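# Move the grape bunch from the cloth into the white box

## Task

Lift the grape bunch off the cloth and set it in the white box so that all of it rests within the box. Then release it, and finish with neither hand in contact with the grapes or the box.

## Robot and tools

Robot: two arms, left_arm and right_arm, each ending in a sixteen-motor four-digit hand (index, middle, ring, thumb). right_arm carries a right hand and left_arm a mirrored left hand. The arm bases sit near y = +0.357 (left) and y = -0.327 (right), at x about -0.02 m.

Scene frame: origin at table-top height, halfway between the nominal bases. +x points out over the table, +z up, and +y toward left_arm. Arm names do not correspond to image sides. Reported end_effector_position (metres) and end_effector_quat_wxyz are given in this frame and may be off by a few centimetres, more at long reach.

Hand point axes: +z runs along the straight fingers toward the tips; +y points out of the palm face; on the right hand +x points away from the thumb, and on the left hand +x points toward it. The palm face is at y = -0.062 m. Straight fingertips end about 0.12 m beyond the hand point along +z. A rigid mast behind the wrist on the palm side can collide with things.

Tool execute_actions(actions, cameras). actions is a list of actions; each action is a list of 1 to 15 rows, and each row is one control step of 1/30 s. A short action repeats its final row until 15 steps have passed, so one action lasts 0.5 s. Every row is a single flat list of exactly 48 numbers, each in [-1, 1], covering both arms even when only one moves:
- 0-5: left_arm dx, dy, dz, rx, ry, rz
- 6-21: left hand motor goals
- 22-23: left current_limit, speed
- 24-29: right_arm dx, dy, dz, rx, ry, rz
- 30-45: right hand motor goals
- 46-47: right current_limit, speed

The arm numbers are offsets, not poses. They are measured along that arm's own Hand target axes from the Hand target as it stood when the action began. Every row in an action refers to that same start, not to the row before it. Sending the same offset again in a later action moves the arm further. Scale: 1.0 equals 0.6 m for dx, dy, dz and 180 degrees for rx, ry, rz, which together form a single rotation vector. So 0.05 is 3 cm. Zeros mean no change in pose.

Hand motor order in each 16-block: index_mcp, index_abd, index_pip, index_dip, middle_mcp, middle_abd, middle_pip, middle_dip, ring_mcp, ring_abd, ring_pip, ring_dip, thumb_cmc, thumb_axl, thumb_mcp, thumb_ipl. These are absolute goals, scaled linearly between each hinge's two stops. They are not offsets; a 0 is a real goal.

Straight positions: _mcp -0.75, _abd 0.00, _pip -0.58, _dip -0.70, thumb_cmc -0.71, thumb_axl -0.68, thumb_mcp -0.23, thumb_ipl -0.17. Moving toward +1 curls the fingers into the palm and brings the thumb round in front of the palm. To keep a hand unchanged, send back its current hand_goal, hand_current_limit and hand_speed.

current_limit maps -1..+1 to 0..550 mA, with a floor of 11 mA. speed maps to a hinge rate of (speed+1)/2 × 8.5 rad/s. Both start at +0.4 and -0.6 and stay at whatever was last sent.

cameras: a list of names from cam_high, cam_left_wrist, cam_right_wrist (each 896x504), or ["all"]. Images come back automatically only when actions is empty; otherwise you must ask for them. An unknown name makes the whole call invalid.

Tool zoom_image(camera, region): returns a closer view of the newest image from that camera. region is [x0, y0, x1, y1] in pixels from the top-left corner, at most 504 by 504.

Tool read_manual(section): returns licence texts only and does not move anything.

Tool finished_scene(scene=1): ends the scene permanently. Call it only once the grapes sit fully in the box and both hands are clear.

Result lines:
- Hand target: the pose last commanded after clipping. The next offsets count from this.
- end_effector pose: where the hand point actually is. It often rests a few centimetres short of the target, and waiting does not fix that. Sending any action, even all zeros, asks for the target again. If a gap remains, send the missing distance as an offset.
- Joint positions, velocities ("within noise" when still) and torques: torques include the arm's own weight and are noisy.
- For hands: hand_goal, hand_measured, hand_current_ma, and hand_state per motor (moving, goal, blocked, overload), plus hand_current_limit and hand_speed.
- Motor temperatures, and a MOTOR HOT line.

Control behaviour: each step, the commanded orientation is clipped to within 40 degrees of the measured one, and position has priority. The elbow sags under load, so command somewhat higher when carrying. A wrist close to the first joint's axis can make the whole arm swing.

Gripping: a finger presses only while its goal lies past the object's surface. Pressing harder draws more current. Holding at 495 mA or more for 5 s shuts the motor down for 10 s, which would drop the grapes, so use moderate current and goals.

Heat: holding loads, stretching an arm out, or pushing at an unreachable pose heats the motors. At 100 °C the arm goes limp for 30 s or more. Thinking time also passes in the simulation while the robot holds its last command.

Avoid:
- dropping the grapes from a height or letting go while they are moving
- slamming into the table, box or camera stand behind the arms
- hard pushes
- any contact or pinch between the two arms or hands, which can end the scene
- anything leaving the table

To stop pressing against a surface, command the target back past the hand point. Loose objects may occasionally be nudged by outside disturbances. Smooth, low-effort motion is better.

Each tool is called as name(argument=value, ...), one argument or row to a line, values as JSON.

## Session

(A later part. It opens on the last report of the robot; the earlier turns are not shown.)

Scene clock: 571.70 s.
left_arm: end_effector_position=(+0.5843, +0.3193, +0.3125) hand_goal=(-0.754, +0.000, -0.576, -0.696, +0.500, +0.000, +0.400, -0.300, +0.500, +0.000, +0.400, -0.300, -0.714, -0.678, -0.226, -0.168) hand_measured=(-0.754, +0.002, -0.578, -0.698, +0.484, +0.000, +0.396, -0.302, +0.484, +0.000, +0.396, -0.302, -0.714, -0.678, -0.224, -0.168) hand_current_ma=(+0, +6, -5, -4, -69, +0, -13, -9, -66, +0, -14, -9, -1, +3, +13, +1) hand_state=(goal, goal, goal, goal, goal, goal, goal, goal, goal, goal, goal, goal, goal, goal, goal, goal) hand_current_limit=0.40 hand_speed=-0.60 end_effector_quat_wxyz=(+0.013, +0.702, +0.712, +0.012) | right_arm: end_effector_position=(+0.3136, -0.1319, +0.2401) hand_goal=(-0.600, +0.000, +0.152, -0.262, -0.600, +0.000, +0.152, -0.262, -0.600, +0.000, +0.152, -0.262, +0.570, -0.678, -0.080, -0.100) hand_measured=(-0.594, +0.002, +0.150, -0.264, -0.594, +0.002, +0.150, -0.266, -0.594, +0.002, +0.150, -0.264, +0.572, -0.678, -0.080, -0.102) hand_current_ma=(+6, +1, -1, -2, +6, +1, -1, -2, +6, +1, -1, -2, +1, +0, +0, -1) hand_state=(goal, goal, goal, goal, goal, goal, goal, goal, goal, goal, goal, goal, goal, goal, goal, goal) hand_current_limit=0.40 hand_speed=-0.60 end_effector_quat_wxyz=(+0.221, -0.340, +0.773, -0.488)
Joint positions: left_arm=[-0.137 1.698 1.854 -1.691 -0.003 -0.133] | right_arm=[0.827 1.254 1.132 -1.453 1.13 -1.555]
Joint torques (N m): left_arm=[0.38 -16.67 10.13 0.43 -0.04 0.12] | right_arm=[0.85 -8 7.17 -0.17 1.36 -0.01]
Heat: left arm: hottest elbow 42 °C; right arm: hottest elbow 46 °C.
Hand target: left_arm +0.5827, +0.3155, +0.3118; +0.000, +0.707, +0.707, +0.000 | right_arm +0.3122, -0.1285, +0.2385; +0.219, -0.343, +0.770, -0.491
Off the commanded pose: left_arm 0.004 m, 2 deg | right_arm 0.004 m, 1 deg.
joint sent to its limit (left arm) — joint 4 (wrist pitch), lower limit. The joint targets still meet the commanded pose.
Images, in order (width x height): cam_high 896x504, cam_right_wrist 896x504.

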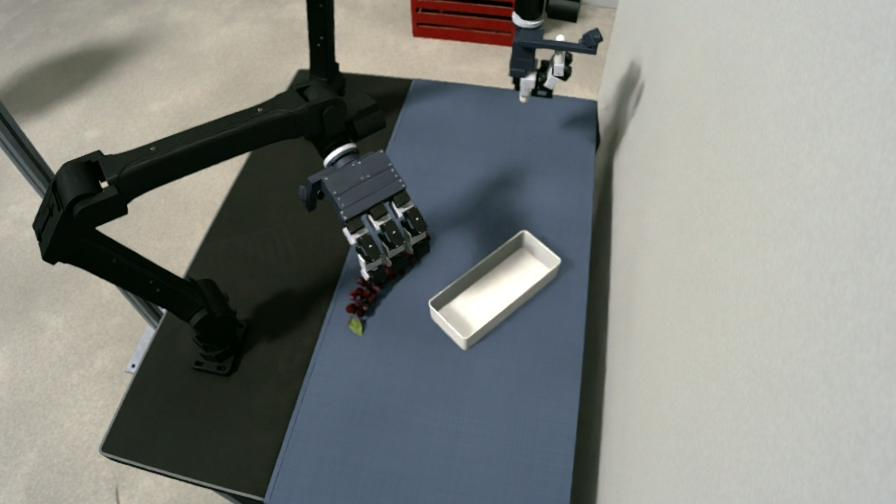

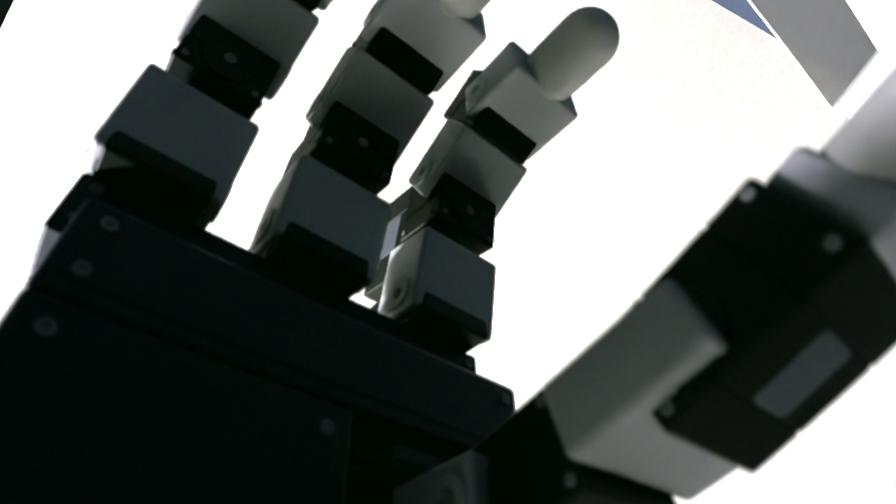

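execute_actions(
  actions=[
    [[0,0,0,0,0,0,-0.754,0,-0.576,-0.696,0.5,0,0.4,-0.3,0.5,0,0.4,-0.3,-0.714,-0.678,-0.226,-0.168,0.4,-0.6,-0.0015,0.1,0.036,0,0,0,-0.6,0,0.153,-0.261,-0.6,0,0.153,-0.261,-0.6,0,0.153,-0.261,0.571,-0.678,-0.08,-0.1,0.4,-0.6]],
    [[0,0,0,0,0,0,-0.754,0,-0.576,-0.696,0.5,0,0.4,-0.3,0.5,0,0.4,-0.3,-0.714,-0.678,-0.226,-0.168,0.4,-0.6,-0.001,0.1,0.036,0,0,0,-0.6,0,0.153,-0.261,-0.6,0,0.153,-0.261,-0.6,0,0.153,-0.261,0.571,-0.678,-0.08,-0.1,0.4,-0.6]],
  ],
  cameras=["cam_high"],
)

zoom_image(
  camera="cam_high",
  region=[280, 190, 460, 350],
)

Scene clock: 592.97 s.
left_arm: end_effector_position=(+0.5843, +0.3193, +0.3125) hand_goal=(-0.754, +0.000, -0.576, -0.696, +0.500, +0.000, +0.400, -0.300, +0.500, +0.000, +0.400, -0.300, -0.714, -0.678, -0.226, -0.168) hand_measured=(-0.754, +0.002, -0.578, -0.698, +0.484, +0.000, +0.396, -0.302, +0.484, +0.000, +0.396, -0.302, -0.714, -0.678, -0.224, -0.168) hand_current_ma=(+0, +6, -5, -4, -69, +0, -13, -9, -66, +0, -14, -9, -1, +3, +13, +1) hand_state=(goal, goal, goal, goal, goal, goal, goal, goal, goal, goal, goal, goal, goal, goal, goal, goal) hand_current_limit=0.40 hand_speed=-0.60 end_effector_quat_wxyz=(+0.013, +0.702, +0.712, +0.012) | right_arm: end_effector_position=(+0.3053, -0.1249, +0.1128) hand_goal=(-0.600, +0.000, +0.152, -0.262, -0.600, +0.000, +0.152, -0.262, -0.600, +0.000, +0.152, -0.262, +0.570, -0.678, -0.080, -0.100) hand_measured=(-0.594, +0.002, +0.150, -0.264, -0.594, +0.002, +0.150, -0.266, -0.594, +0.002, +0.150, -0.264, +0.572, -0.678, -0.080, -0.102) hand_current_ma=(+6, +1, -1, -2, +6, +1, -1, -2, +6, +1, -1, -2, +1, +0, +0, -1) hand_state=(goal, goal, goal, goal, goal, goal, goal, goal, goal, goal, goal, goal, goal, goal, goal, goal) hand_current_limit=0.40 hand_speed=-0.60 end_effector_quat_wxyz=(+0.212, -0.343, +0.771, -0.493)
Joint positions: left_arm=[-0.137 1.698 1.854 -1.691 -0.003 -0.133] | right_arm=[0.86 1.39 0.905 -1.19 1.131 -1.469]
Joint torques (N m): left_arm=[0.15 -16.73 10.03 0.47 -0.05 0.11] | right_arm=[1.08 -9.7 5.91 0.43 1.25 -0.01]
Heat: left arm: hottest elbow 42 °C; right arm: hottest elbow 44 °C.
Hand target: left_arm +0.5827, +0.3155, +0.3118; +0.000, +0.707, +0.707, +0.000 | right_arm +0.3047, -0.1197, +0.1115; +0.219, -0.343, +0.770, -0.491
Off the commanded pose: left_arm 0.004 m, 2 deg | right_arm 0.005 m, 1 deg.
joint sent to its limit (left arm) — joint 4 (wrist pitch), lower limit. The joint targets still meet the commanded pose.
Images, in order (width x height): cam_high 896x504.

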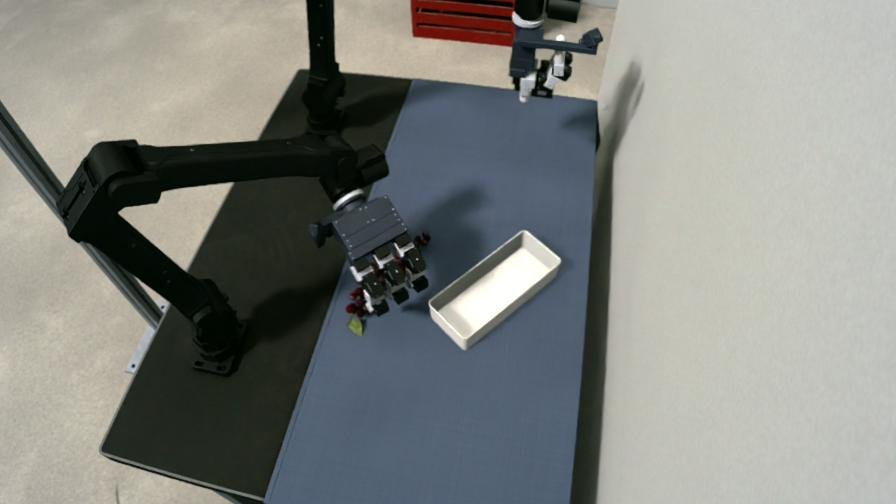

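Scaled by 2.800 from the camera's 896x504 image, which has a finer 1280x720 frame.

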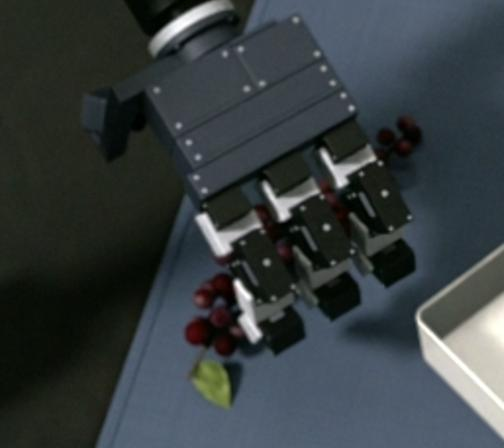

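execute_actions(
  actions=[
    [[0,0,0,0,0,0,-0.754,0,-0.576,-0.696,0.5,0,0.4,-0.3,0.5,0,0.4,-0.3,-0.714,-0.678,-0.226,-0.168,0.4,-0.6,0,0.05,0.0175,0,0,0,-0.6,0,0.153,-0.261,-0.6,0,0.153,-0.261,-0.6,0,0.153,-0.261,0.571,-0.678,-0.08,-0.1,0.4,-0.6]],
    [[0,0,0,0,0,0,-0.754,0,-0.576,-0.696,0.5,0,0.4,-0.3,0.5,0,0.4,-0.3,-0.714,-0.678,-0.226,-0.168,0.4,-0.6,0,0.053,0.019,0,0,0,-0.6,0,0.153,-0.261,-0.6,0,0.153,-0.261,-0.6,0,0.153,-0.261,0.571,-0.678,-0.08,-0.1,0.4,-0.6]],
  ],
  cameras=["cam_high", "cam_right_wrist"],
)

zoom_image(
  camera="cam_high",
  region=[280, 190, 460, 350],
)

Scene clock: 602.67 s.
left_arm: end_effector_position=(+0.5843, +0.3193, +0.3125) hand_goal=(-0.754, +0.000, -0.576, -0.696, +0.500, +0.000, +0.400, -0.300, +0.500, +0.000, +0.400, -0.300, -0.714, -0.678, -0.226, -0.168) hand_measured=(-0.754, +0.002, -0.578, -0.698, +0.484, +0.000, +0.396, -0.302, +0.484, +0.000, +0.396, -0.302, -0.714, -0.678, -0.224, -0.168) hand_current_ma=(+0, +6, -5, -4, -69, +0, -13, -9, -66, +0, -14, -9, -1, +3, +13, +1) hand_state=(goal, goal, goal, goal, goal, goal, goal, goal, goal, goal, goal, goal, goal, goal, goal, goal) hand_current_limit=0.40 hand_speed=-0.60 end_effector_quat_wxyz=(+0.013, +0.702, +0.712, +0.012) | right_arm: end_effector_position=(+0.3021, -0.1198, +0.0497) hand_goal=(-0.600, +0.000, +0.152, -0.262, -0.600, +0.000, +0.152, -0.262, -0.600, +0.000, +0.152, -0.262, +0.570, -0.678, -0.080, -0.100) hand_measured=(-0.594, +0.002, +0.150, -0.264, -0.594, +0.002, +0.150, -0.266, -0.594, +0.002, +0.150, -0.264, +0.572, -0.678, -0.080, -0.102) hand_current_ma=(+6, +1, -1, -2, +6, +1, -1, -2, +6, +1, -1, -2, +1, +0, +0, -1) hand_state=(goal, goal, goal, goal, goal, goal, goal, goal, goal, goal, goal, goal, goal, goal, goal, goal) hand_current_limit=0.40 hand_speed=-0.60 end_effector_quat_wxyz=(+0.214, -0.342, +0.771, -0.493)
Joint positions: left_arm=[-0.137 1.698 1.854 -1.691 -0.003 -0.133] | right_arm=[0.876 1.504 0.826 -1.027 1.13 -1.429]
Joint torques (N m): left_arm=[0.73 -17.03 10.13 0.49 -0.02 0.1] | right_arm=[1.2 -9.93 5.03 0.34 1.17 -0.02]
Heat: left arm: hottest elbow 41 °C; right arm: hottest elbow 43 °C.
Hand target: left_arm +0.5827, +0.3155, +0.3118; +0.000, +0.707, +0.707, +0.000 | right_arm +0.3001, -0.1153, +0.0462; +0.219, -0.343, +0.770, -0.491
Off the commanded pose: left_arm 0.004 m, 2 deg | right_arm 0.006 m, 1 deg.
joint sent to its limit (left arm) — joint 4 (wrist pitch), lower limit. The joint targets still meet the commanded pose.
Images, in order (width x height): cam_high 896x504, cam_right_wrist 896x504.

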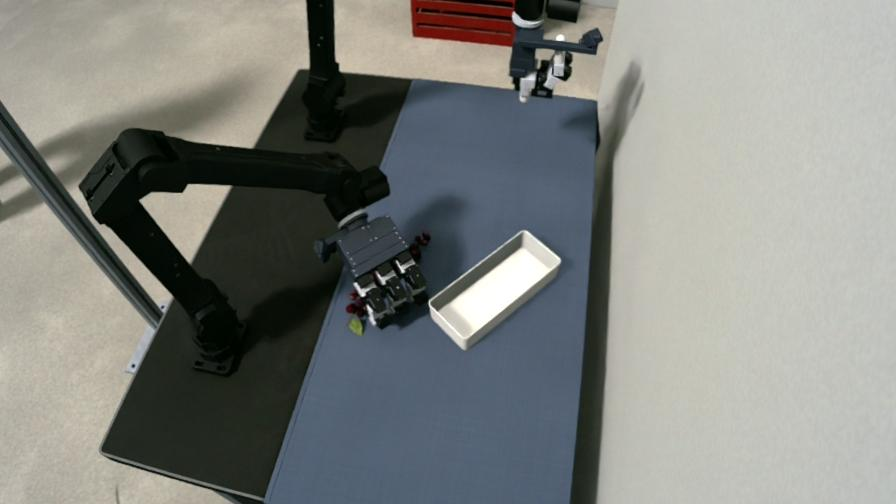

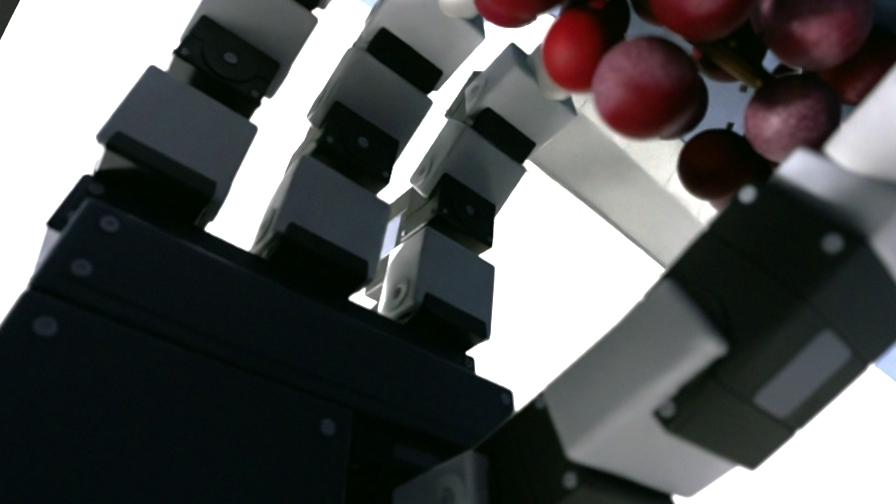

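Scaled by 2.800 from the camera's 896x504 image, which has a finer 1280x720 frame.

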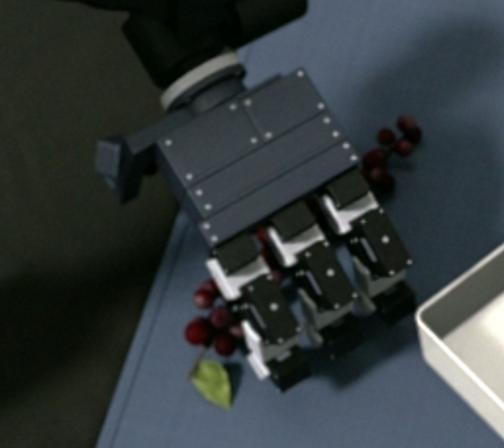

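execute_actions(
  actions=[
    [[0,0,0,0,0,0,-0.754,0,-0.576,-0.696,0.5,0,0.4,-0.3,0.5,0,0.4,-0.3,-0.714,-0.678,-0.226,-0.168,0.4,-0.6,0,0,0,0,0,0,-0.37,0,0.153,-0.261,-0.37,0,0.153,-0.261,-0.4,0,0.153,-0.261,0.571,-0.678,0.05,-0.1,0.2,-0.8]],
    [[0,0,0,0,0,0,-0.754,0,-0.576,-0.696,0.5,0,0.4,-0.3,0.5,0,0.4,-0.3,-0.714,-0.678,-0.226,-0.168,0.4,-0.6,0,0,0,0,0,0,-0.25,0,0.153,-0.2,-0.25,0,0.153,-0.2,-0.25,0,0.153,-0.2,0.571,-0.678,0.12,-0.05,0.2,-0.8]],
  ],
  cameras=["cam_high", "cam_right_wrist"],
)

zoom_image(
  camera="cam_high",
  region=[280, 190, 460, 350],
)

Scene clock: 611.40 s.
left_arm: end_effector_position=(+0.5843, +0.3193, +0.3125) hand_goal=(-0.754, +0.000, -0.576, -0.696, +0.500, +0.000, +0.400, -0.300, +0.500, +0.000, +0.400, -0.300, -0.714, -0.678, -0.226, -0.168) hand_measured=(-0.754, +0.002, -0.578, -0.698, +0.484, +0.000, +0.396, -0.302, +0.484, +0.000, +0.396, -0.302, -0.714, -0.678, -0.224, -0.168) hand_current_ma=(+0, +6, -5, -4, -69, +0, -13, -9, -66, +0, -14, -9, -1, +3, +13, +1) hand_state=(goal, goal, goal, goal, goal, goal, goal, goal, goal, goal, goal, goal, goal, goal, goal, goal) hand_current_limit=0.40 hand_speed=-0.60 end_effector_quat_wxyz=(+0.013, +0.702, +0.712, +0.012) | right_arm: end_effector_position=(+0.3022, -0.1197, +0.0497) hand_goal=(-0.250, +0.000, +0.152, -0.200, -0.250, +0.000, +0.152, -0.200, -0.250, +0.000, +0.152, -0.200, +0.570, -0.678, +0.120, -0.050) hand_measured=(-0.258, +0.000, +0.144, -0.206, -0.272, +0.004, +0.148, -0.206, -0.256, +0.002, +0.150, -0.208, +0.548, -0.686, +0.086, -0.066) hand_current_ma=(-10, +0, -8, -5, -34, +3, -3, -6, -6, +1, -2, -8, -33, -11, -87, -32) hand_state=(goal, goal, goal, goal, blocked, goal, goal, goal, goal, goal, goal, goal, blocked, goal, blocked, goal) hand_current_limit=0.20 hand_speed=-0.80 end_effector_quat_wxyz=(+0.215, -0.341, +0.771, -0.493)
Joint positions: left_arm=[-0.137 1.698 1.854 -1.691 -0.003 -0.133] | right_arm=[0.876 1.504 0.826 -1.027 1.13 -1.428]
Joint torques (N m): left_arm=[0.5 -16.73 10.17 0.43 -0.01 0.12] | right_arm=[1.14 -9.99 5.04 0.32 1.11 -0.02]
Heat: left arm: hottest elbow 41 °C; right arm: hottest elbow 42 °C.
Hand target: left_arm +0.5827, +0.3155, +0.3118; +0.000, +0.707, +0.707, +0.000 | right_arm +0.3001, -0.1154, +0.0462; +0.219, -0.343, +0.770, -0.491
Off the commanded pose: left_arm 0.004 m, 2 deg | right_arm 0.006 m, 1 deg.
joint sent to its limit (left arm) — joint 4 (wrist pitch), lower limit. The joint targets still meet the commanded pose.
Images, in order (width x height): cam_high 896x504, cam_right_wrist 896x504.

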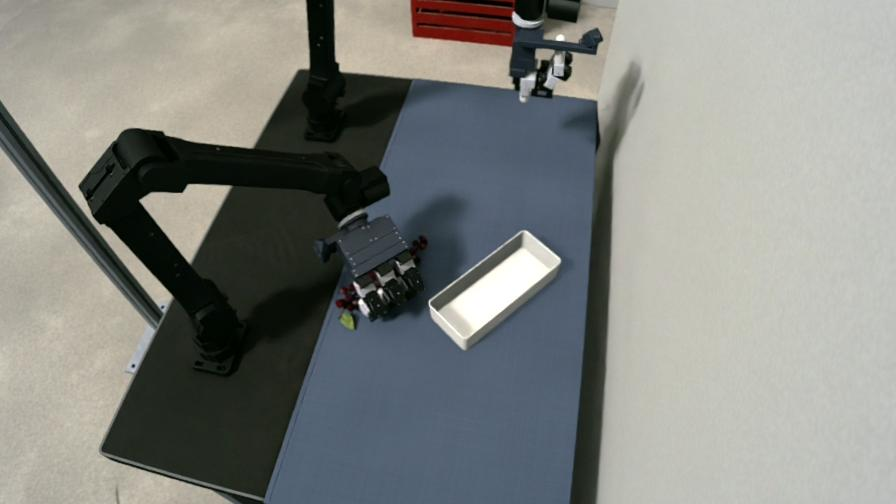

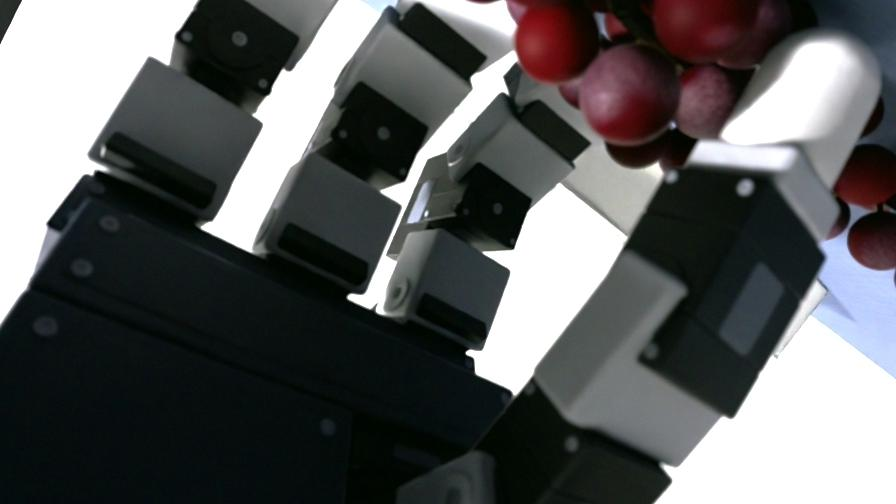

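Scaled by 2.800 from the camera's 896x504 image, which has a finer 1280x720 frame.

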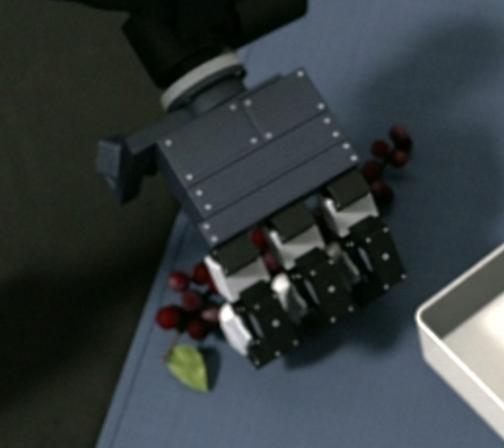

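execute_actions(
  actions=[
    [[0,0,0,0,0,0,-0.754,0,-0.576,-0.696,0.5,0,0.4,-0.3,0.5,0,0.4,-0.3,-0.714,-0.678,-0.226,-0.168,0.4,-0.6,0,0,0,0,0,0,-0.12,0,0.16,-0.1,-0.12,0,0.16,-0.1,-0.15,0,0.16,-0.1,0.571,-0.678,0.18,0,0.2,-0.8]],
    [[0,0,0,0,0,0,-0.754,0,-0.576,-0.696,0.5,0,0.4,-0.3,0.5,0,0.4,-0.3,-0.714,-0.678,-0.226,-0.168,0.4,-0.6,0,0,0,0,0,0,-0.05,0,0.2,0,-0.05,0,0.2,0,-0.05,0,0.2,0,0.571,-0.678,0.22,0.04,0.3,-0.8]],
  ],
  cameras=["cam_high", "cam_right_wrist"],
)

zoom_image(
  camera="cam_high",
  region=[280, 190, 460, 350],
)

Scene clock: 623.40 s.
left_arm: end_effector_position=(+0.5843, +0.3193, +0.3125) hand_goal=(-0.754, +0.000, -0.576, -0.696, +0.500, +0.000, +0.400, -0.300, +0.500, +0.000, +0.400, -0.300, -0.714, -0.678, -0.226, -0.168) hand_measured=(-0.754, +0.002, -0.578, -0.698, +0.484, +0.000, +0.396, -0.302, +0.484, +0.000, +0.396, -0.302, -0.714, -0.678, -0.224, -0.168) hand_current_ma=(+0, +6, -5, -4, -69, +0, -13, -9, -66, +0, -14, -9, -1, +3, +13, +1) hand_state=(goal, goal, goal, goal, goal, goal, goal, goal, goal, goal, goal, goal, goal, goal, goal, goal) hand_current_limit=0.40 hand_speed=-0.60 end_effector_quat_wxyz=(+0.013, +0.702, +0.712, +0.012) | right_arm: end_effector_position=(+0.3023, -0.1196, +0.0497) hand_goal=(-0.050, +0.000, +0.200, +0.000, -0.050, +0.000, +0.200, +0.000, -0.050, +0.000, +0.200, +0.000, +0.570, -0.678, +0.220, +0.040) hand_measured=(-0.210, +0.000, +0.134, -0.050, -0.230, +0.022, +0.146, -0.046, -0.094, +0.004, +0.176, -0.026, +0.502, -0.698, +0.092, -0.038) hand_current_ma=(-357, +0, -161, -108, -358, +28, -123, -95, -98, +3, -37, -45, -171, -37, -358, -318) hand_state=(blocked, goal, blocked, blocked, blocked, blocked, blocked, blocked, blocked, goal, blocked, blocked, blocked, goal, blocked, blocked) hand_current_limit=0.30 hand_speed=-0.80 end_effector_quat_wxyz=(+0.215, -0.341, +0.771, -0.492)
Joint positions: left_arm=[-0.137 1.698 1.854 -1.691 -0.003 -0.133] | right_arm=[0.876 1.504 0.826 -1.027 1.13 -1.428]
Joint torques (N m): left_arm=[0.62 -16.79 10.11 0.4 -0.01 0.14] | right_arm=[1.03 -9.88 5.01 0.32 1.11 -0.02]
Heat: left arm: hottest elbow 41 °C; right arm: hottest elbow 41 °C.
Hand target: left_arm +0.5827, +0.3155, +0.3118; +0.000, +0.707, +0.707, +0.000 | right_arm +0.3001, -0.1154, +0.0462; +0.219, -0.343, +0.770, -0.491
Off the commanded pose: left_arm 0.004 m, 2 deg | right_arm 0.006 m, 1 deg.
joint sent to its limit (left arm) — joint 4 (wrist pitch), lower limit. The joint targets still meet the commanded pose.
Images, in order (width x height): cam_high 896x504, cam_right_wrist 896x504.

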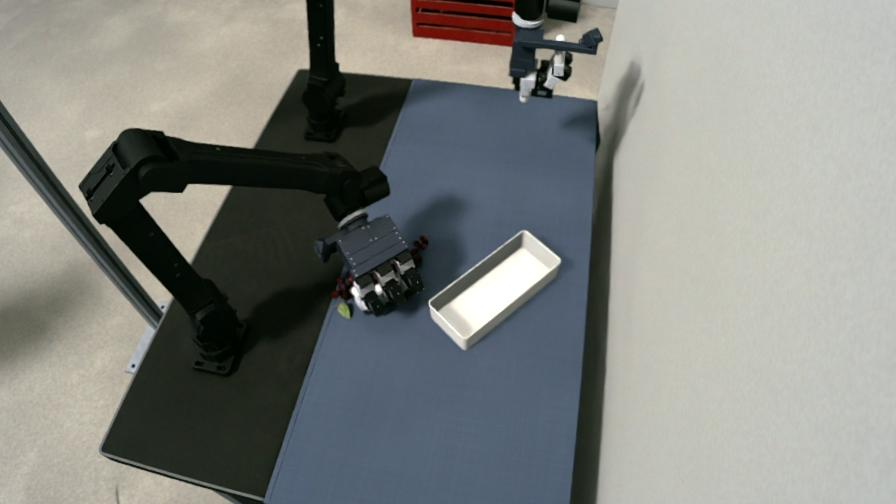

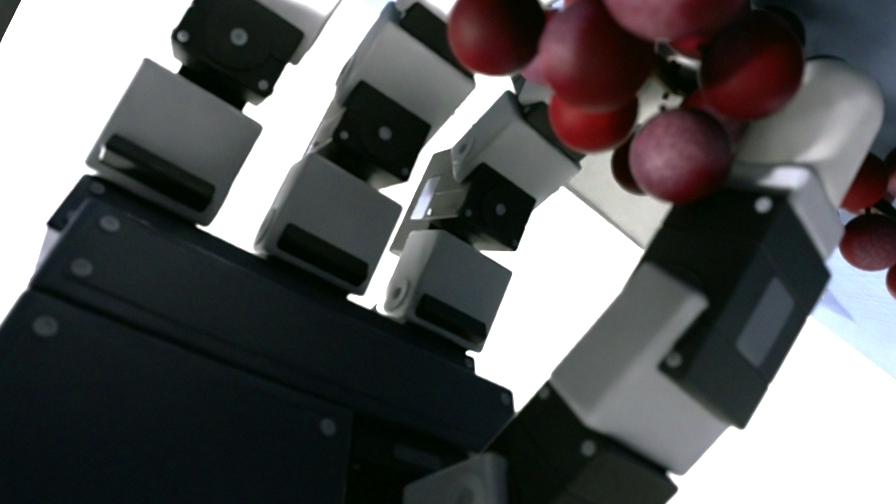

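Scaled by 2.800 from the camera's 896x504 image, which has a finer 1280x720 frame.

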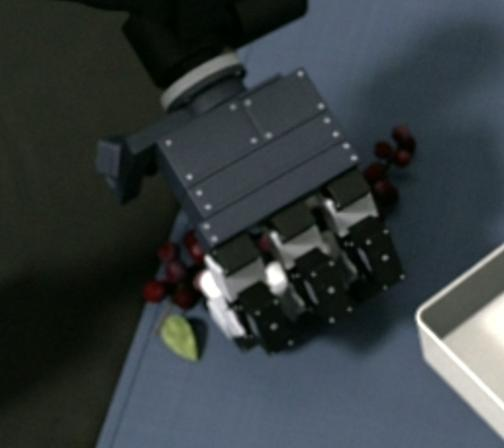

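execute_actions(
  actions=[
    [[0,0,0,0,0,0,-0.754,0,-0.576,-0.696,0.5,0,0.4,-0.3,0.5,0,0.4,-0.3,-0.714,-0.678,-0.226,-0.168,0.4,-0.6,0,-0.05,-0.0233,0,0,0,-0.05,0,0.2,0,-0.05,0,0.2,0,-0.05,0,0.2,0,0.571,-0.678,0.22,0.04,0.3,-0.8]],
    [[0,0,0,0,0,0,-0.754,0,-0.576,-0.696,0.5,0,0.4,-0.3,0.5,0,0.4,-0.3,-0.714,-0.678,-0.226,-0.168,0.4,-0.6,0,-0.07,-0.0326,0,0,0,-0.05,0,0.2,0,-0.05,0,0.2,0,-0.05,0,0.2,0,0.571,-0.678,0.22,0.04,0.3,-0.8]],
  ],
  cameras=["cam_high", "cam_right_wrist"],
)

zoom_image(
  camera="cam_high",
  region=[280, 170, 480, 350],
)

Scene clock: 643.50 s.
left_arm: end_effector_position=(+0.5843, +0.3193, +0.3125) hand_goal=(-0.754, +0.000, -0.576, -0.696, +0.500, +0.000, +0.400, -0.300, +0.500, +0.000, +0.400, -0.300, -0.714, -0.678, -0.226, -0.168) hand_measured=(-0.754, +0.002, -0.578, -0.698, +0.484, +0.000, +0.396, -0.302, +0.484, +0.000, +0.396, -0.302, -0.714, -0.678, -0.224, -0.168) hand_current_ma=(+0, +6, -5, -4, -69, +0, -13, -9, -66, +0, -14, -9, -1, +3, +13, +1) hand_state=(goal, goal, goal, goal, goal, goal, goal, goal, goal, goal, goal, goal, goal, goal, goal, goal) hand_current_limit=0.40 hand_speed=-0.60 end_effector_quat_wxyz=(+0.013, +0.702, +0.712, +0.012) | right_arm: end_effector_position=(+0.2901, -0.1345, +0.1056) hand_goal=(-0.050, +0.000, +0.200, +0.000, -0.050, +0.000, +0.200, +0.000, -0.050, +0.000, +0.200, +0.000, +0.570, -0.678, +0.220, +0.040) hand_measured=(-0.210, +0.000, +0.134, -0.050, -0.230, +0.022, +0.146, -0.046, -0.094, +0.004, +0.176, -0.026, +0.502, -0.698, +0.092, -0.038) hand_current_ma=(-357, +0, -161, -108, -358, +28, -123, -95, -98, +3, -37, -45, -173, -37, -357, -318) hand_state=(blocked, goal, blocked, blocked, blocked, blocked, blocked, blocked, blocked, goal, blocked, blocked, blocked, goal, blocked, blocked) hand_current_limit=0.30 hand_speed=-0.80 end_effector_quat_wxyz=(+0.197, -0.353, +0.765, -0.501)
Joint positions: left_arm=[-0.137 1.698 1.854 -1.691 -0.003 -0.133] | right_arm=[0.876 1.386 0.879 -1.241 1.13 -1.432]
Joint torques (N m): left_arm=[0.62 -16.85 10.17 0.43 -0.01 0.09] | right_arm=[1.08 -10.23 9.46 -0.58 1.12 -0.02]
Heat: left arm: hottest elbow 41 °C; right arm: hottest elbow 40 °C.
Hand target: left_arm +0.5827, +0.3155, +0.3118; +0.000, +0.707, +0.707, +0.000 | right_arm +0.3001, -0.1155, +0.1256; +0.219, -0.343, +0.770, -0.491
Off the commanded pose: left_arm 0.004 m, 2 deg | right_arm 0.029 m, 3 deg.
joint sent to its limit (left arm) — joint 4 (wrist pitch), lower limit. The joint targets still meet the commanded pose.
Images, in order (width x height): cam_high 896x504, cam_right_wrist 896x504.

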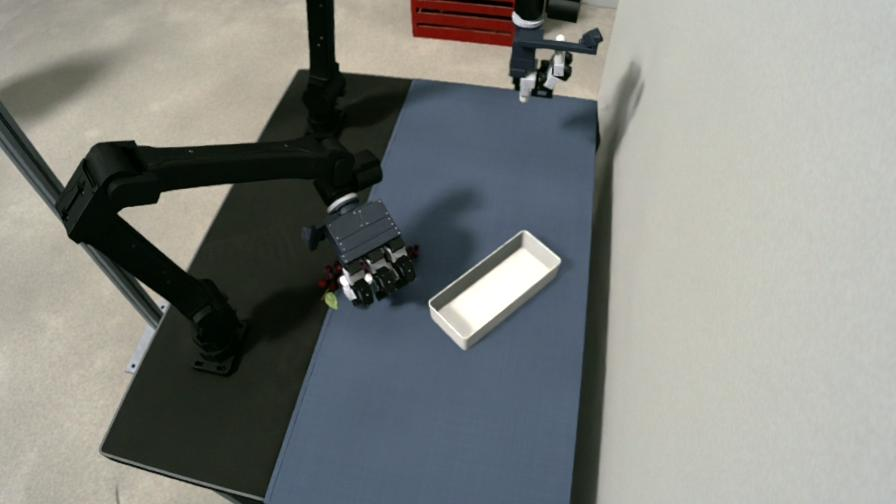

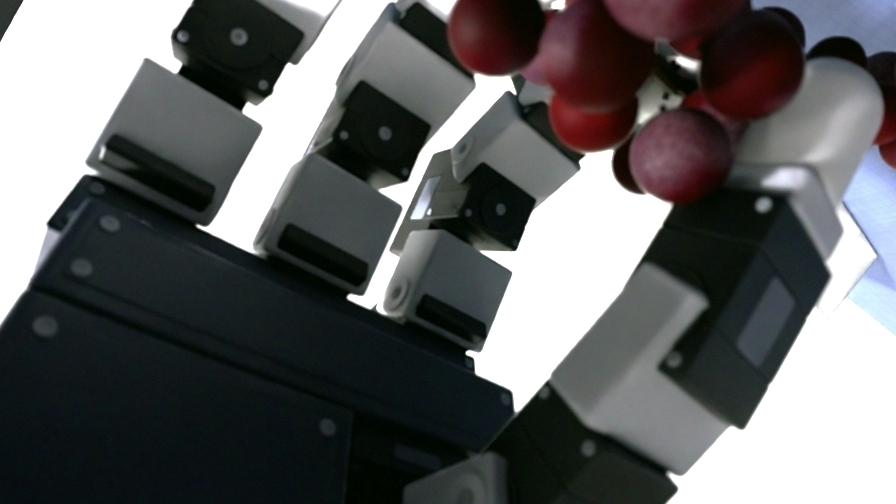

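Scaled by 2.520 from the camera's 896x504 image, which has a finer 1280x720 frame.

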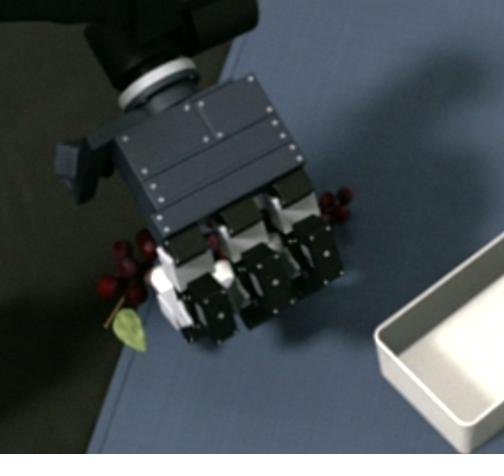

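execute_actions(
  actions=[
    [[0,0,0,0,0,0,-0.754,0,-0.576,-0.696,0.5,0,0.4,-0.3,0.5,0,0.4,-0.3,-0.714,-0.678,-0.226,-0.168,0.4,-0.6,0,-0.06,-0.028,0,0,0,-0.05,0,0.2,0,-0.05,0,0.2,0,-0.28,0,0.2,0,0.571,-0.678,0.22,0.04,0.3,-0.8]],
    [[0,0,0,0,0,0,-0.754,0,-0.576,-0.696,0.5,0,0.4,-0.3,0.5,0,0.4,-0.3,-0.714,-0.678,-0.226,-0.168,0.4,-0.6,0,-0.06,-0.028,0,0,0,-0.05,0,0.2,0,-0.05,0,0.2,0,-0.28,0,0.2,0,0.571,-0.678,0.22,0.04,0.3,-0.8]],
  ],
  cameras=["cam_high", "cam_right_wrist"],
)

zoom_image(
  camera="cam_high",
  region=[280, 150, 480, 330],
)

Scene clock: 680.93 s.
left_arm: end_effector_position=(+0.5843, +0.3193, +0.3125) hand_goal=(-0.754, +0.000, -0.576, -0.696, +0.500, +0.000, +0.400, -0.300, +0.500, +0.000, +0.400, -0.300, -0.714, -0.678, -0.226, -0.168) hand_measured=(-0.754, +0.002, -0.578, -0.698, +0.484, +0.000, +0.396, -0.302, +0.484, +0.000, +0.396, -0.302, -0.714, -0.678, -0.224, -0.168) hand_current_ma=(+0, +6, -5, -4, -69, +0, -13, -9, -66, +0, -14, -9, -1, +3, +13, +1) hand_state=(goal, goal, goal, goal, goal, goal, goal, goal, goal, goal, goal, goal, goal, goal, goal, goal) hand_current_limit=0.40 hand_speed=-0.60 end_effector_quat_wxyz=(+0.013, +0.702, +0.712, +0.012) | right_arm: end_effector_position=(+0.2913, -0.1328, +0.1801) hand_goal=(-0.050, +0.000, +0.200, +0.000, -0.050, +0.000, +0.200, +0.000, -0.280, +0.000, +0.200, +0.000, +0.570, -0.678, +0.220, +0.040) hand_measured=(-0.210, +0.010, +0.138, -0.020, -0.170, +0.016, +0.152, -0.022, -0.272, +0.002, +0.196, -0.004, +0.502, -0.698, +0.092, -0.038) hand_current_ma=(-358, +9, -150, -29, -358, +18, -99, -32, +9, +1, -3, -2, -173, -40, -357, -317) hand_state=(blocked, goal, blocked, goal, blocked, goal, blocked, blocked, goal, goal, goal, goal, blocked, blocked, blocked, blocked) hand_current_limit=0.30 hand_speed=-0.80 end_effector_quat_wxyz=(+0.193, -0.356, +0.764, -0.503)
Joint positions: left_arm=[-0.137 1.698 1.854 -1.691 -0.003 -0.133] | right_arm=[0.876 1.314 1.022 -1.466 1.129 -1.434]
Joint torques (N m): left_arm=[0.5 -17.03 10.15 0.46 -0.02 0.14] | right_arm=[1.08 -9.99 10.55 -0.47 1.16 -0.02]
Heat: left arm: hottest elbow 41 °C; right arm: hottest elbow 44 °C.
Hand target: left_arm +0.5827, +0.3155, +0.3118; +0.000, +0.707, +0.707, +0.000 | right_arm +0.3001, -0.1154, +0.2051; +0.219, -0.343, +0.770, -0.491
Off the commanded pose: left_arm 0.004 m, 2 deg | right_arm 0.032 m, 4 deg.
joint sent to its limit (left arm) — joint 4 (wrist pitch), lower limit. The joint targets still meet the commanded pose.
Images, in order (width x height): cam_high 896x504, cam_right_wrist 896x504.

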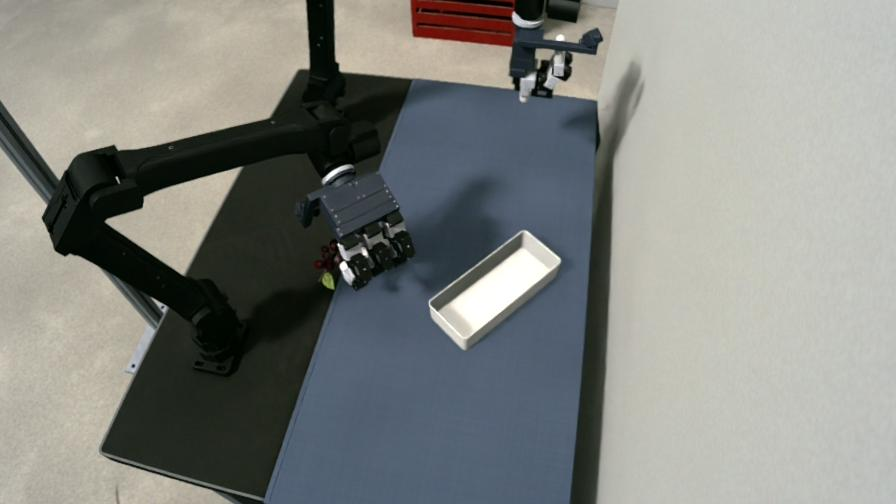

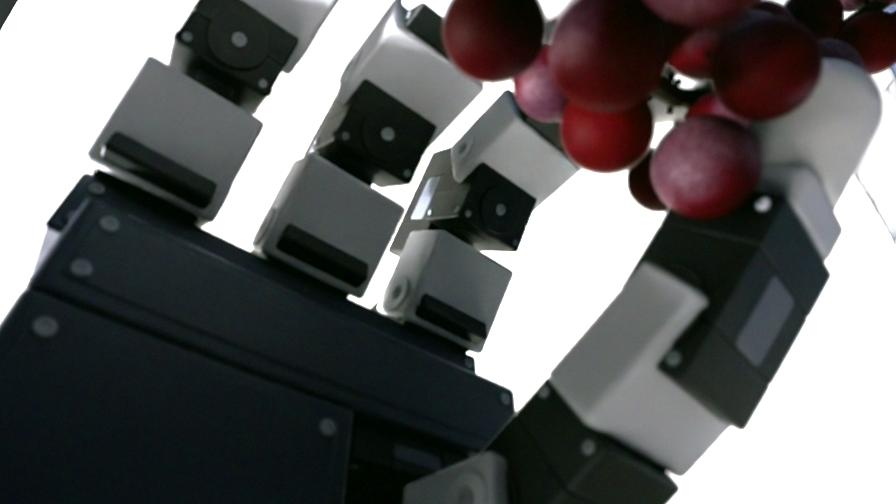

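Scaled by 2.520 from the camera's 896x504 image, which has a finer 1280x720 frame.

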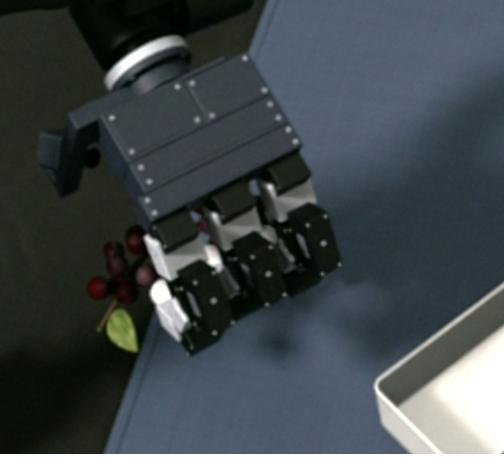

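execute_actions(
  actions=[
    [[0,0,0,0,0,0,-0.754,0,-0.576,-0.696,0.5,0,0.4,-0.3,0.5,0,0.4,-0.3,-0.714,-0.678,-0.226,-0.168,0.4,-0.6,0,0.045,0.021,0,-0.0453,-0.0212,-0.05,0,0.2,0,-0.05,0,0.2,0,-0.28,0,0.2,0,0.571,-0.678,0.22,0.04,0.3,-0.8]],
    [[0,0,0,0,0,0,-0.754,0,-0.576,-0.696,0.5,0,0.4,-0.3,0.5,0,0.4,-0.3,-0.714,-0.678,-0.226,-0.168,0.4,-0.6,0,0.075,0.035,0,-0.0453,-0.0212,-0.05,0,0.2,0,-0.05,0,0.2,0,-0.28,0,0.2,0,0.571,-0.678,0.22,0.04,0.3,-0.8]],
    [[0,0,0,0,0,0,-0.754,0,-0.576,-0.696,0.5,0,0.4,-0.3,0.5,0,0.4,-0.3,-0.714,-0.678,-0.226,-0.168,0.4,-0.6,0,0.06,0.028,0,0,0,-0.05,0,0.2,0,-0.05,0,0.2,0,-0.28,0,0.2,0,0.571,-0.678,0.22,0.04,0.3,-0.8]],
  ],
  cameras=["cam_high"],
)

zoom_image(
  camera="cam_high",
  region=[280, 170, 480, 350],
)

Scene clock: 711.17 s.
left_arm: end_effector_position=(+0.5843, +0.3193, +0.3125) hand_goal=(-0.754, +0.000, -0.576, -0.696, +0.500, +0.000, +0.400, -0.300, +0.500, +0.000, +0.400, -0.300, -0.714, -0.678, -0.226, -0.168) hand_measured=(-0.754, +0.002, -0.578, -0.698, +0.484, +0.000, +0.396, -0.302, +0.484, +0.000, +0.396, -0.302, -0.714, -0.678, -0.224, -0.168) hand_current_ma=(+0, +6, -5, -4, -69, +0, -13, -9, -66, +0, -14, -9, -1, +3, +13, +1) hand_state=(goal, goal, goal, goal, goal, goal, goal, goal, goal, goal, goal, goal, goal, goal, goal, goal) hand_current_limit=0.40 hand_speed=-0.60 end_effector_quat_wxyz=(+0.013, +0.702, +0.712, +0.012) | right_arm: end_effector_position=(+0.3053, -0.1093, +0.1083) hand_goal=(-0.050, +0.000, +0.200, +0.000, -0.050, +0.000, +0.200, +0.000, -0.280, +0.000, +0.200, +0.000, +0.570, -0.678, +0.220, +0.040) hand_measured=(-0.210, +0.014, +0.168, +0.008, -0.150, +0.016, +0.152, -0.016, -0.274, +0.002, +0.196, -0.004, +0.502, -0.706, +0.092, -0.038) hand_current_ma=(-358, +15, -55, +8, -323, +18, -99, -23, +6, +1, -3, -2, -176, -61, -358, -317) hand_state=(blocked, goal, blocked, goal, blocked, goal, blocked, goal, goal, goal, goal, goal, blocked, blocked, blocked, blocked) hand_current_limit=0.30 hand_speed=-0.80 end_effector_quat_wxyz=(+0.307, -0.422, +0.723, -0.453)
Joint positions: left_arm=[-0.137 1.698 1.854 -1.691 -0.003 -0.133] | right_arm=[0.868 1.213 0.692 -0.548 1.095 -2.056]
Joint torques (N m): left_arm=[0.38 -16.44 10.18 0.43 -0.04 0.13] | right_arm=[-0.03 -4.72 5.24 1.33 0.28 -0.29]
Heat: left arm: hottest elbow 41 °C; right arm: hottest elbow 44 °C.
Hand target: left_arm +0.5827, +0.3155, +0.3118; +0.000, +0.707, +0.707, +0.000 | right_arm +0.3001, -0.1156, +0.0858; +0.293, -0.460, +0.707, -0.451
Off the commanded pose: left_arm 0.004 m, 2 deg | right_arm 0.024 m, 5 deg.
joint sent to its limit (left arm) — joint 4 (wrist pitch), lower limit. The joint targets still meet the commanded pose.
joint sent to its limit (right arm) — joint 6 (wrist roll), lower limit. The joint targets are off in orientation, not in position.
Images, in order (width x height): cam_high 896x504.

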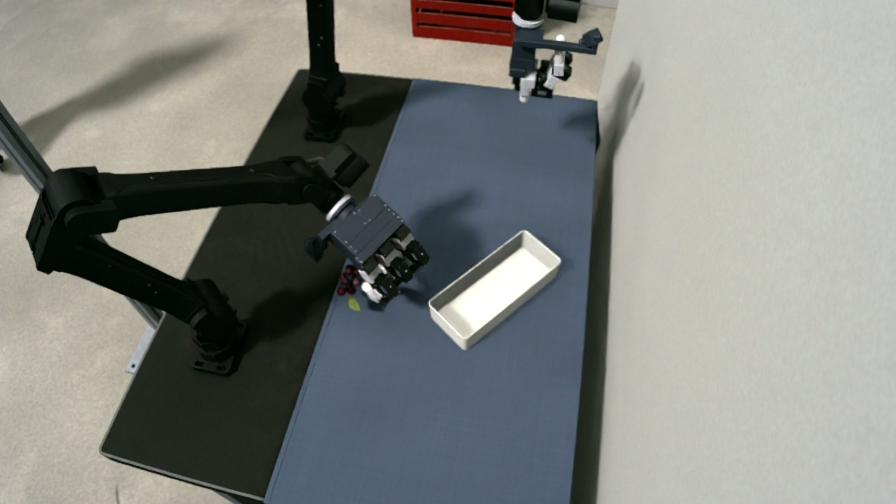

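Scaled by 2.520 from the camera's 896x504 image, which has a finer 1280x720 frame.

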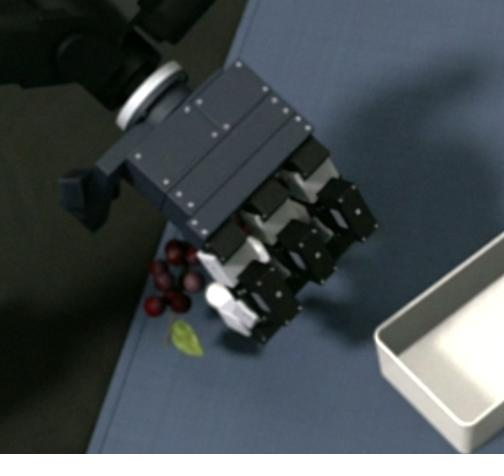

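execute_actions(
  actions=[
    [[0,0,0,0,0,0,-0.754,0,-0.576,-0.696,0.5,0,0.4,-0.3,0.5,0,0.4,-0.3,-0.714,-0.678,-0.226,-0.168,0.4,-0.6,0,0.0423,0.0197,0,0,0,-0.05,0,0.2,0,-0.05,0,0.2,0,-0.28,0,0.2,0,0.571,-0.678,0.22,0.04,0.3,-0.8]],
    [[0,0,0,0,0,0,-0.754,0,-0.576,-0.696,0.5,0,0.4,-0.3,0.5,0,0.4,-0.3,-0.714,-0.678,-0.226,-0.168,0.4,-0.6,0,0.0302,0.0141,0,0,0,-0.05,0,0.2,0,-0.05,0,0.2,0,-0.28,0,0.2,0,0.571,-0.678,0.22,0.04,0.3,-0.8]],
  ],
  cameras=["cam_high","cam_right_wrist"],
)

zoom_image(
  camera="cam_high",
  region=[280, 170, 480, 350],
)

Scene clock: 722.90 s.
left_arm: end_effector_position=(+0.5843, +0.3193, +0.3125) hand_goal=(-0.754, +0.000, -0.576, -0.696, +0.500, +0.000, +0.400, -0.300, +0.500, +0.000, +0.400, -0.300, -0.714, -0.678, -0.226, -0.168) hand_measured=(-0.754, +0.002, -0.578, -0.698, +0.484, +0.000, +0.396, -0.302, +0.484, +0.000, +0.396, -0.302, -0.714, -0.678, -0.224, -0.168) hand_current_ma=(+0, +6, -5, -4, -69, +0, -13, -9, -66, +0, -14, -9, -1, +3, +13, +1) hand_state=(goal, goal, goal, goal, goal, goal, goal, goal, goal, goal, goal, goal, goal, goal, goal, goal) hand_current_limit=0.40 hand_speed=-0.60 end_effector_quat_wxyz=(+0.013, +0.702, +0.712, +0.012) | right_arm: end_effector_position=(+0.3193, -0.0991, +0.0934) hand_goal=(-0.050, +0.000, +0.200, +0.000, -0.050, +0.000, +0.200, +0.000, -0.280, +0.000, +0.200, +0.000, +0.570, -0.678, +0.220, +0.040) hand_measured=(-0.214, +0.018, +0.184, +0.022, -0.144, +0.016, +0.152, -0.024, -0.274, +0.002, +0.196, -0.004, +0.498, -0.710, +0.090, -0.038) hand_current_ma=(-358, +20, -20, +32, -290, +18, -99, -36, +6, +1, -3, -2, -185, -76, -358, -316) hand_state=(blocked, goal, goal, blocked, blocked, goal, blocked, blocked, goal, goal, goal, goal, blocked, blocked, blocked, blocked) hand_current_limit=0.30 hand_speed=-0.80 end_effector_quat_wxyz=(+0.348, -0.380, +0.736, -0.438)
Joint positions: left_arm=[-0.137 1.698 1.854 -1.691 -0.003 -0.133] | right_arm=[0.859 1.252 0.643 -0.369 1.103 -2.022]
Joint torques (N m): left_arm=[0.26 -16.79 10.07 0.55 -0.03 0.11] | right_arm=[0.21 -1.32 3.56 0.42 -0.25 -0.62]
Heat: left arm: hottest elbow 41 °C; right arm: hottest elbow 43 °C.
Hand target: left_arm +0.5827, +0.3155, +0.3118; +0.000, +0.707, +0.707, +0.000 | right_arm +0.3001, -0.1155, +0.0380; +0.293, -0.460, +0.707, -0.450
Off the commanded pose: left_arm 0.004 m, 2 deg | right_arm 0.061 m, 12 deg.
joint sent to its limit (left arm) — joint 4 (wrist pitch), lower limit. The joint targets still meet the commanded pose.
joint sent to its limit (right arm) — joint 6 (wrist roll), lower limit. The joint targets are off in position and orientation.
Images, in order (width x height): cam_high 896x504, cam_right_wrist 896x504.

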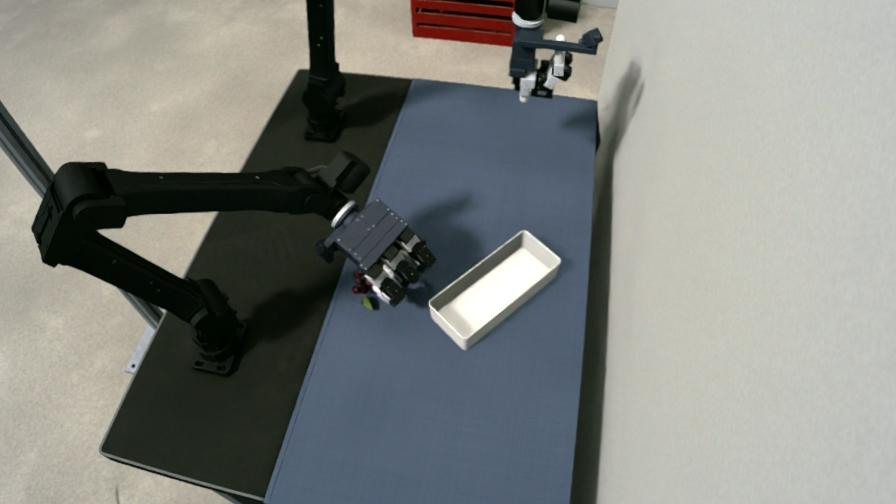

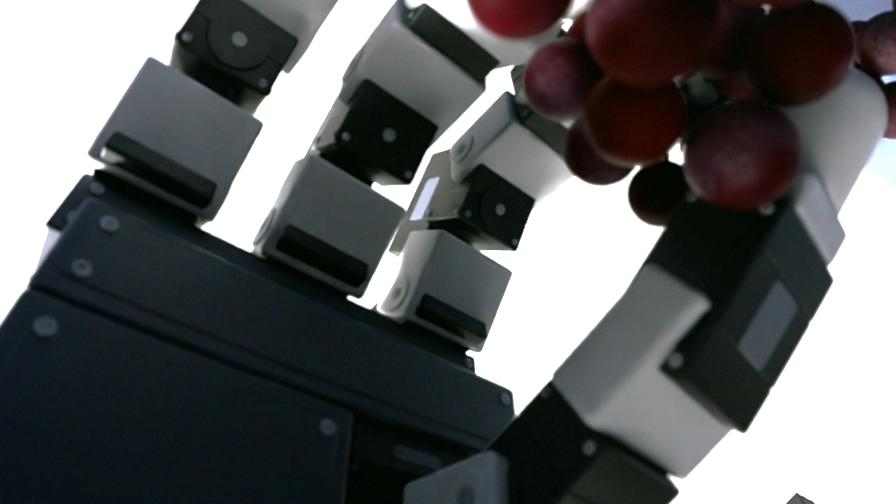

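Scaled by 2.520 from the camera's 896x504 image, which has a finer 1280x720 frame.

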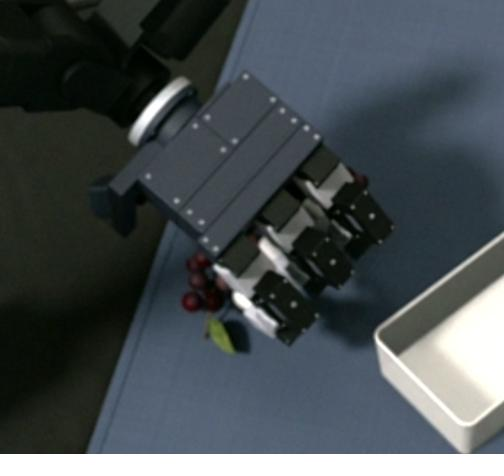

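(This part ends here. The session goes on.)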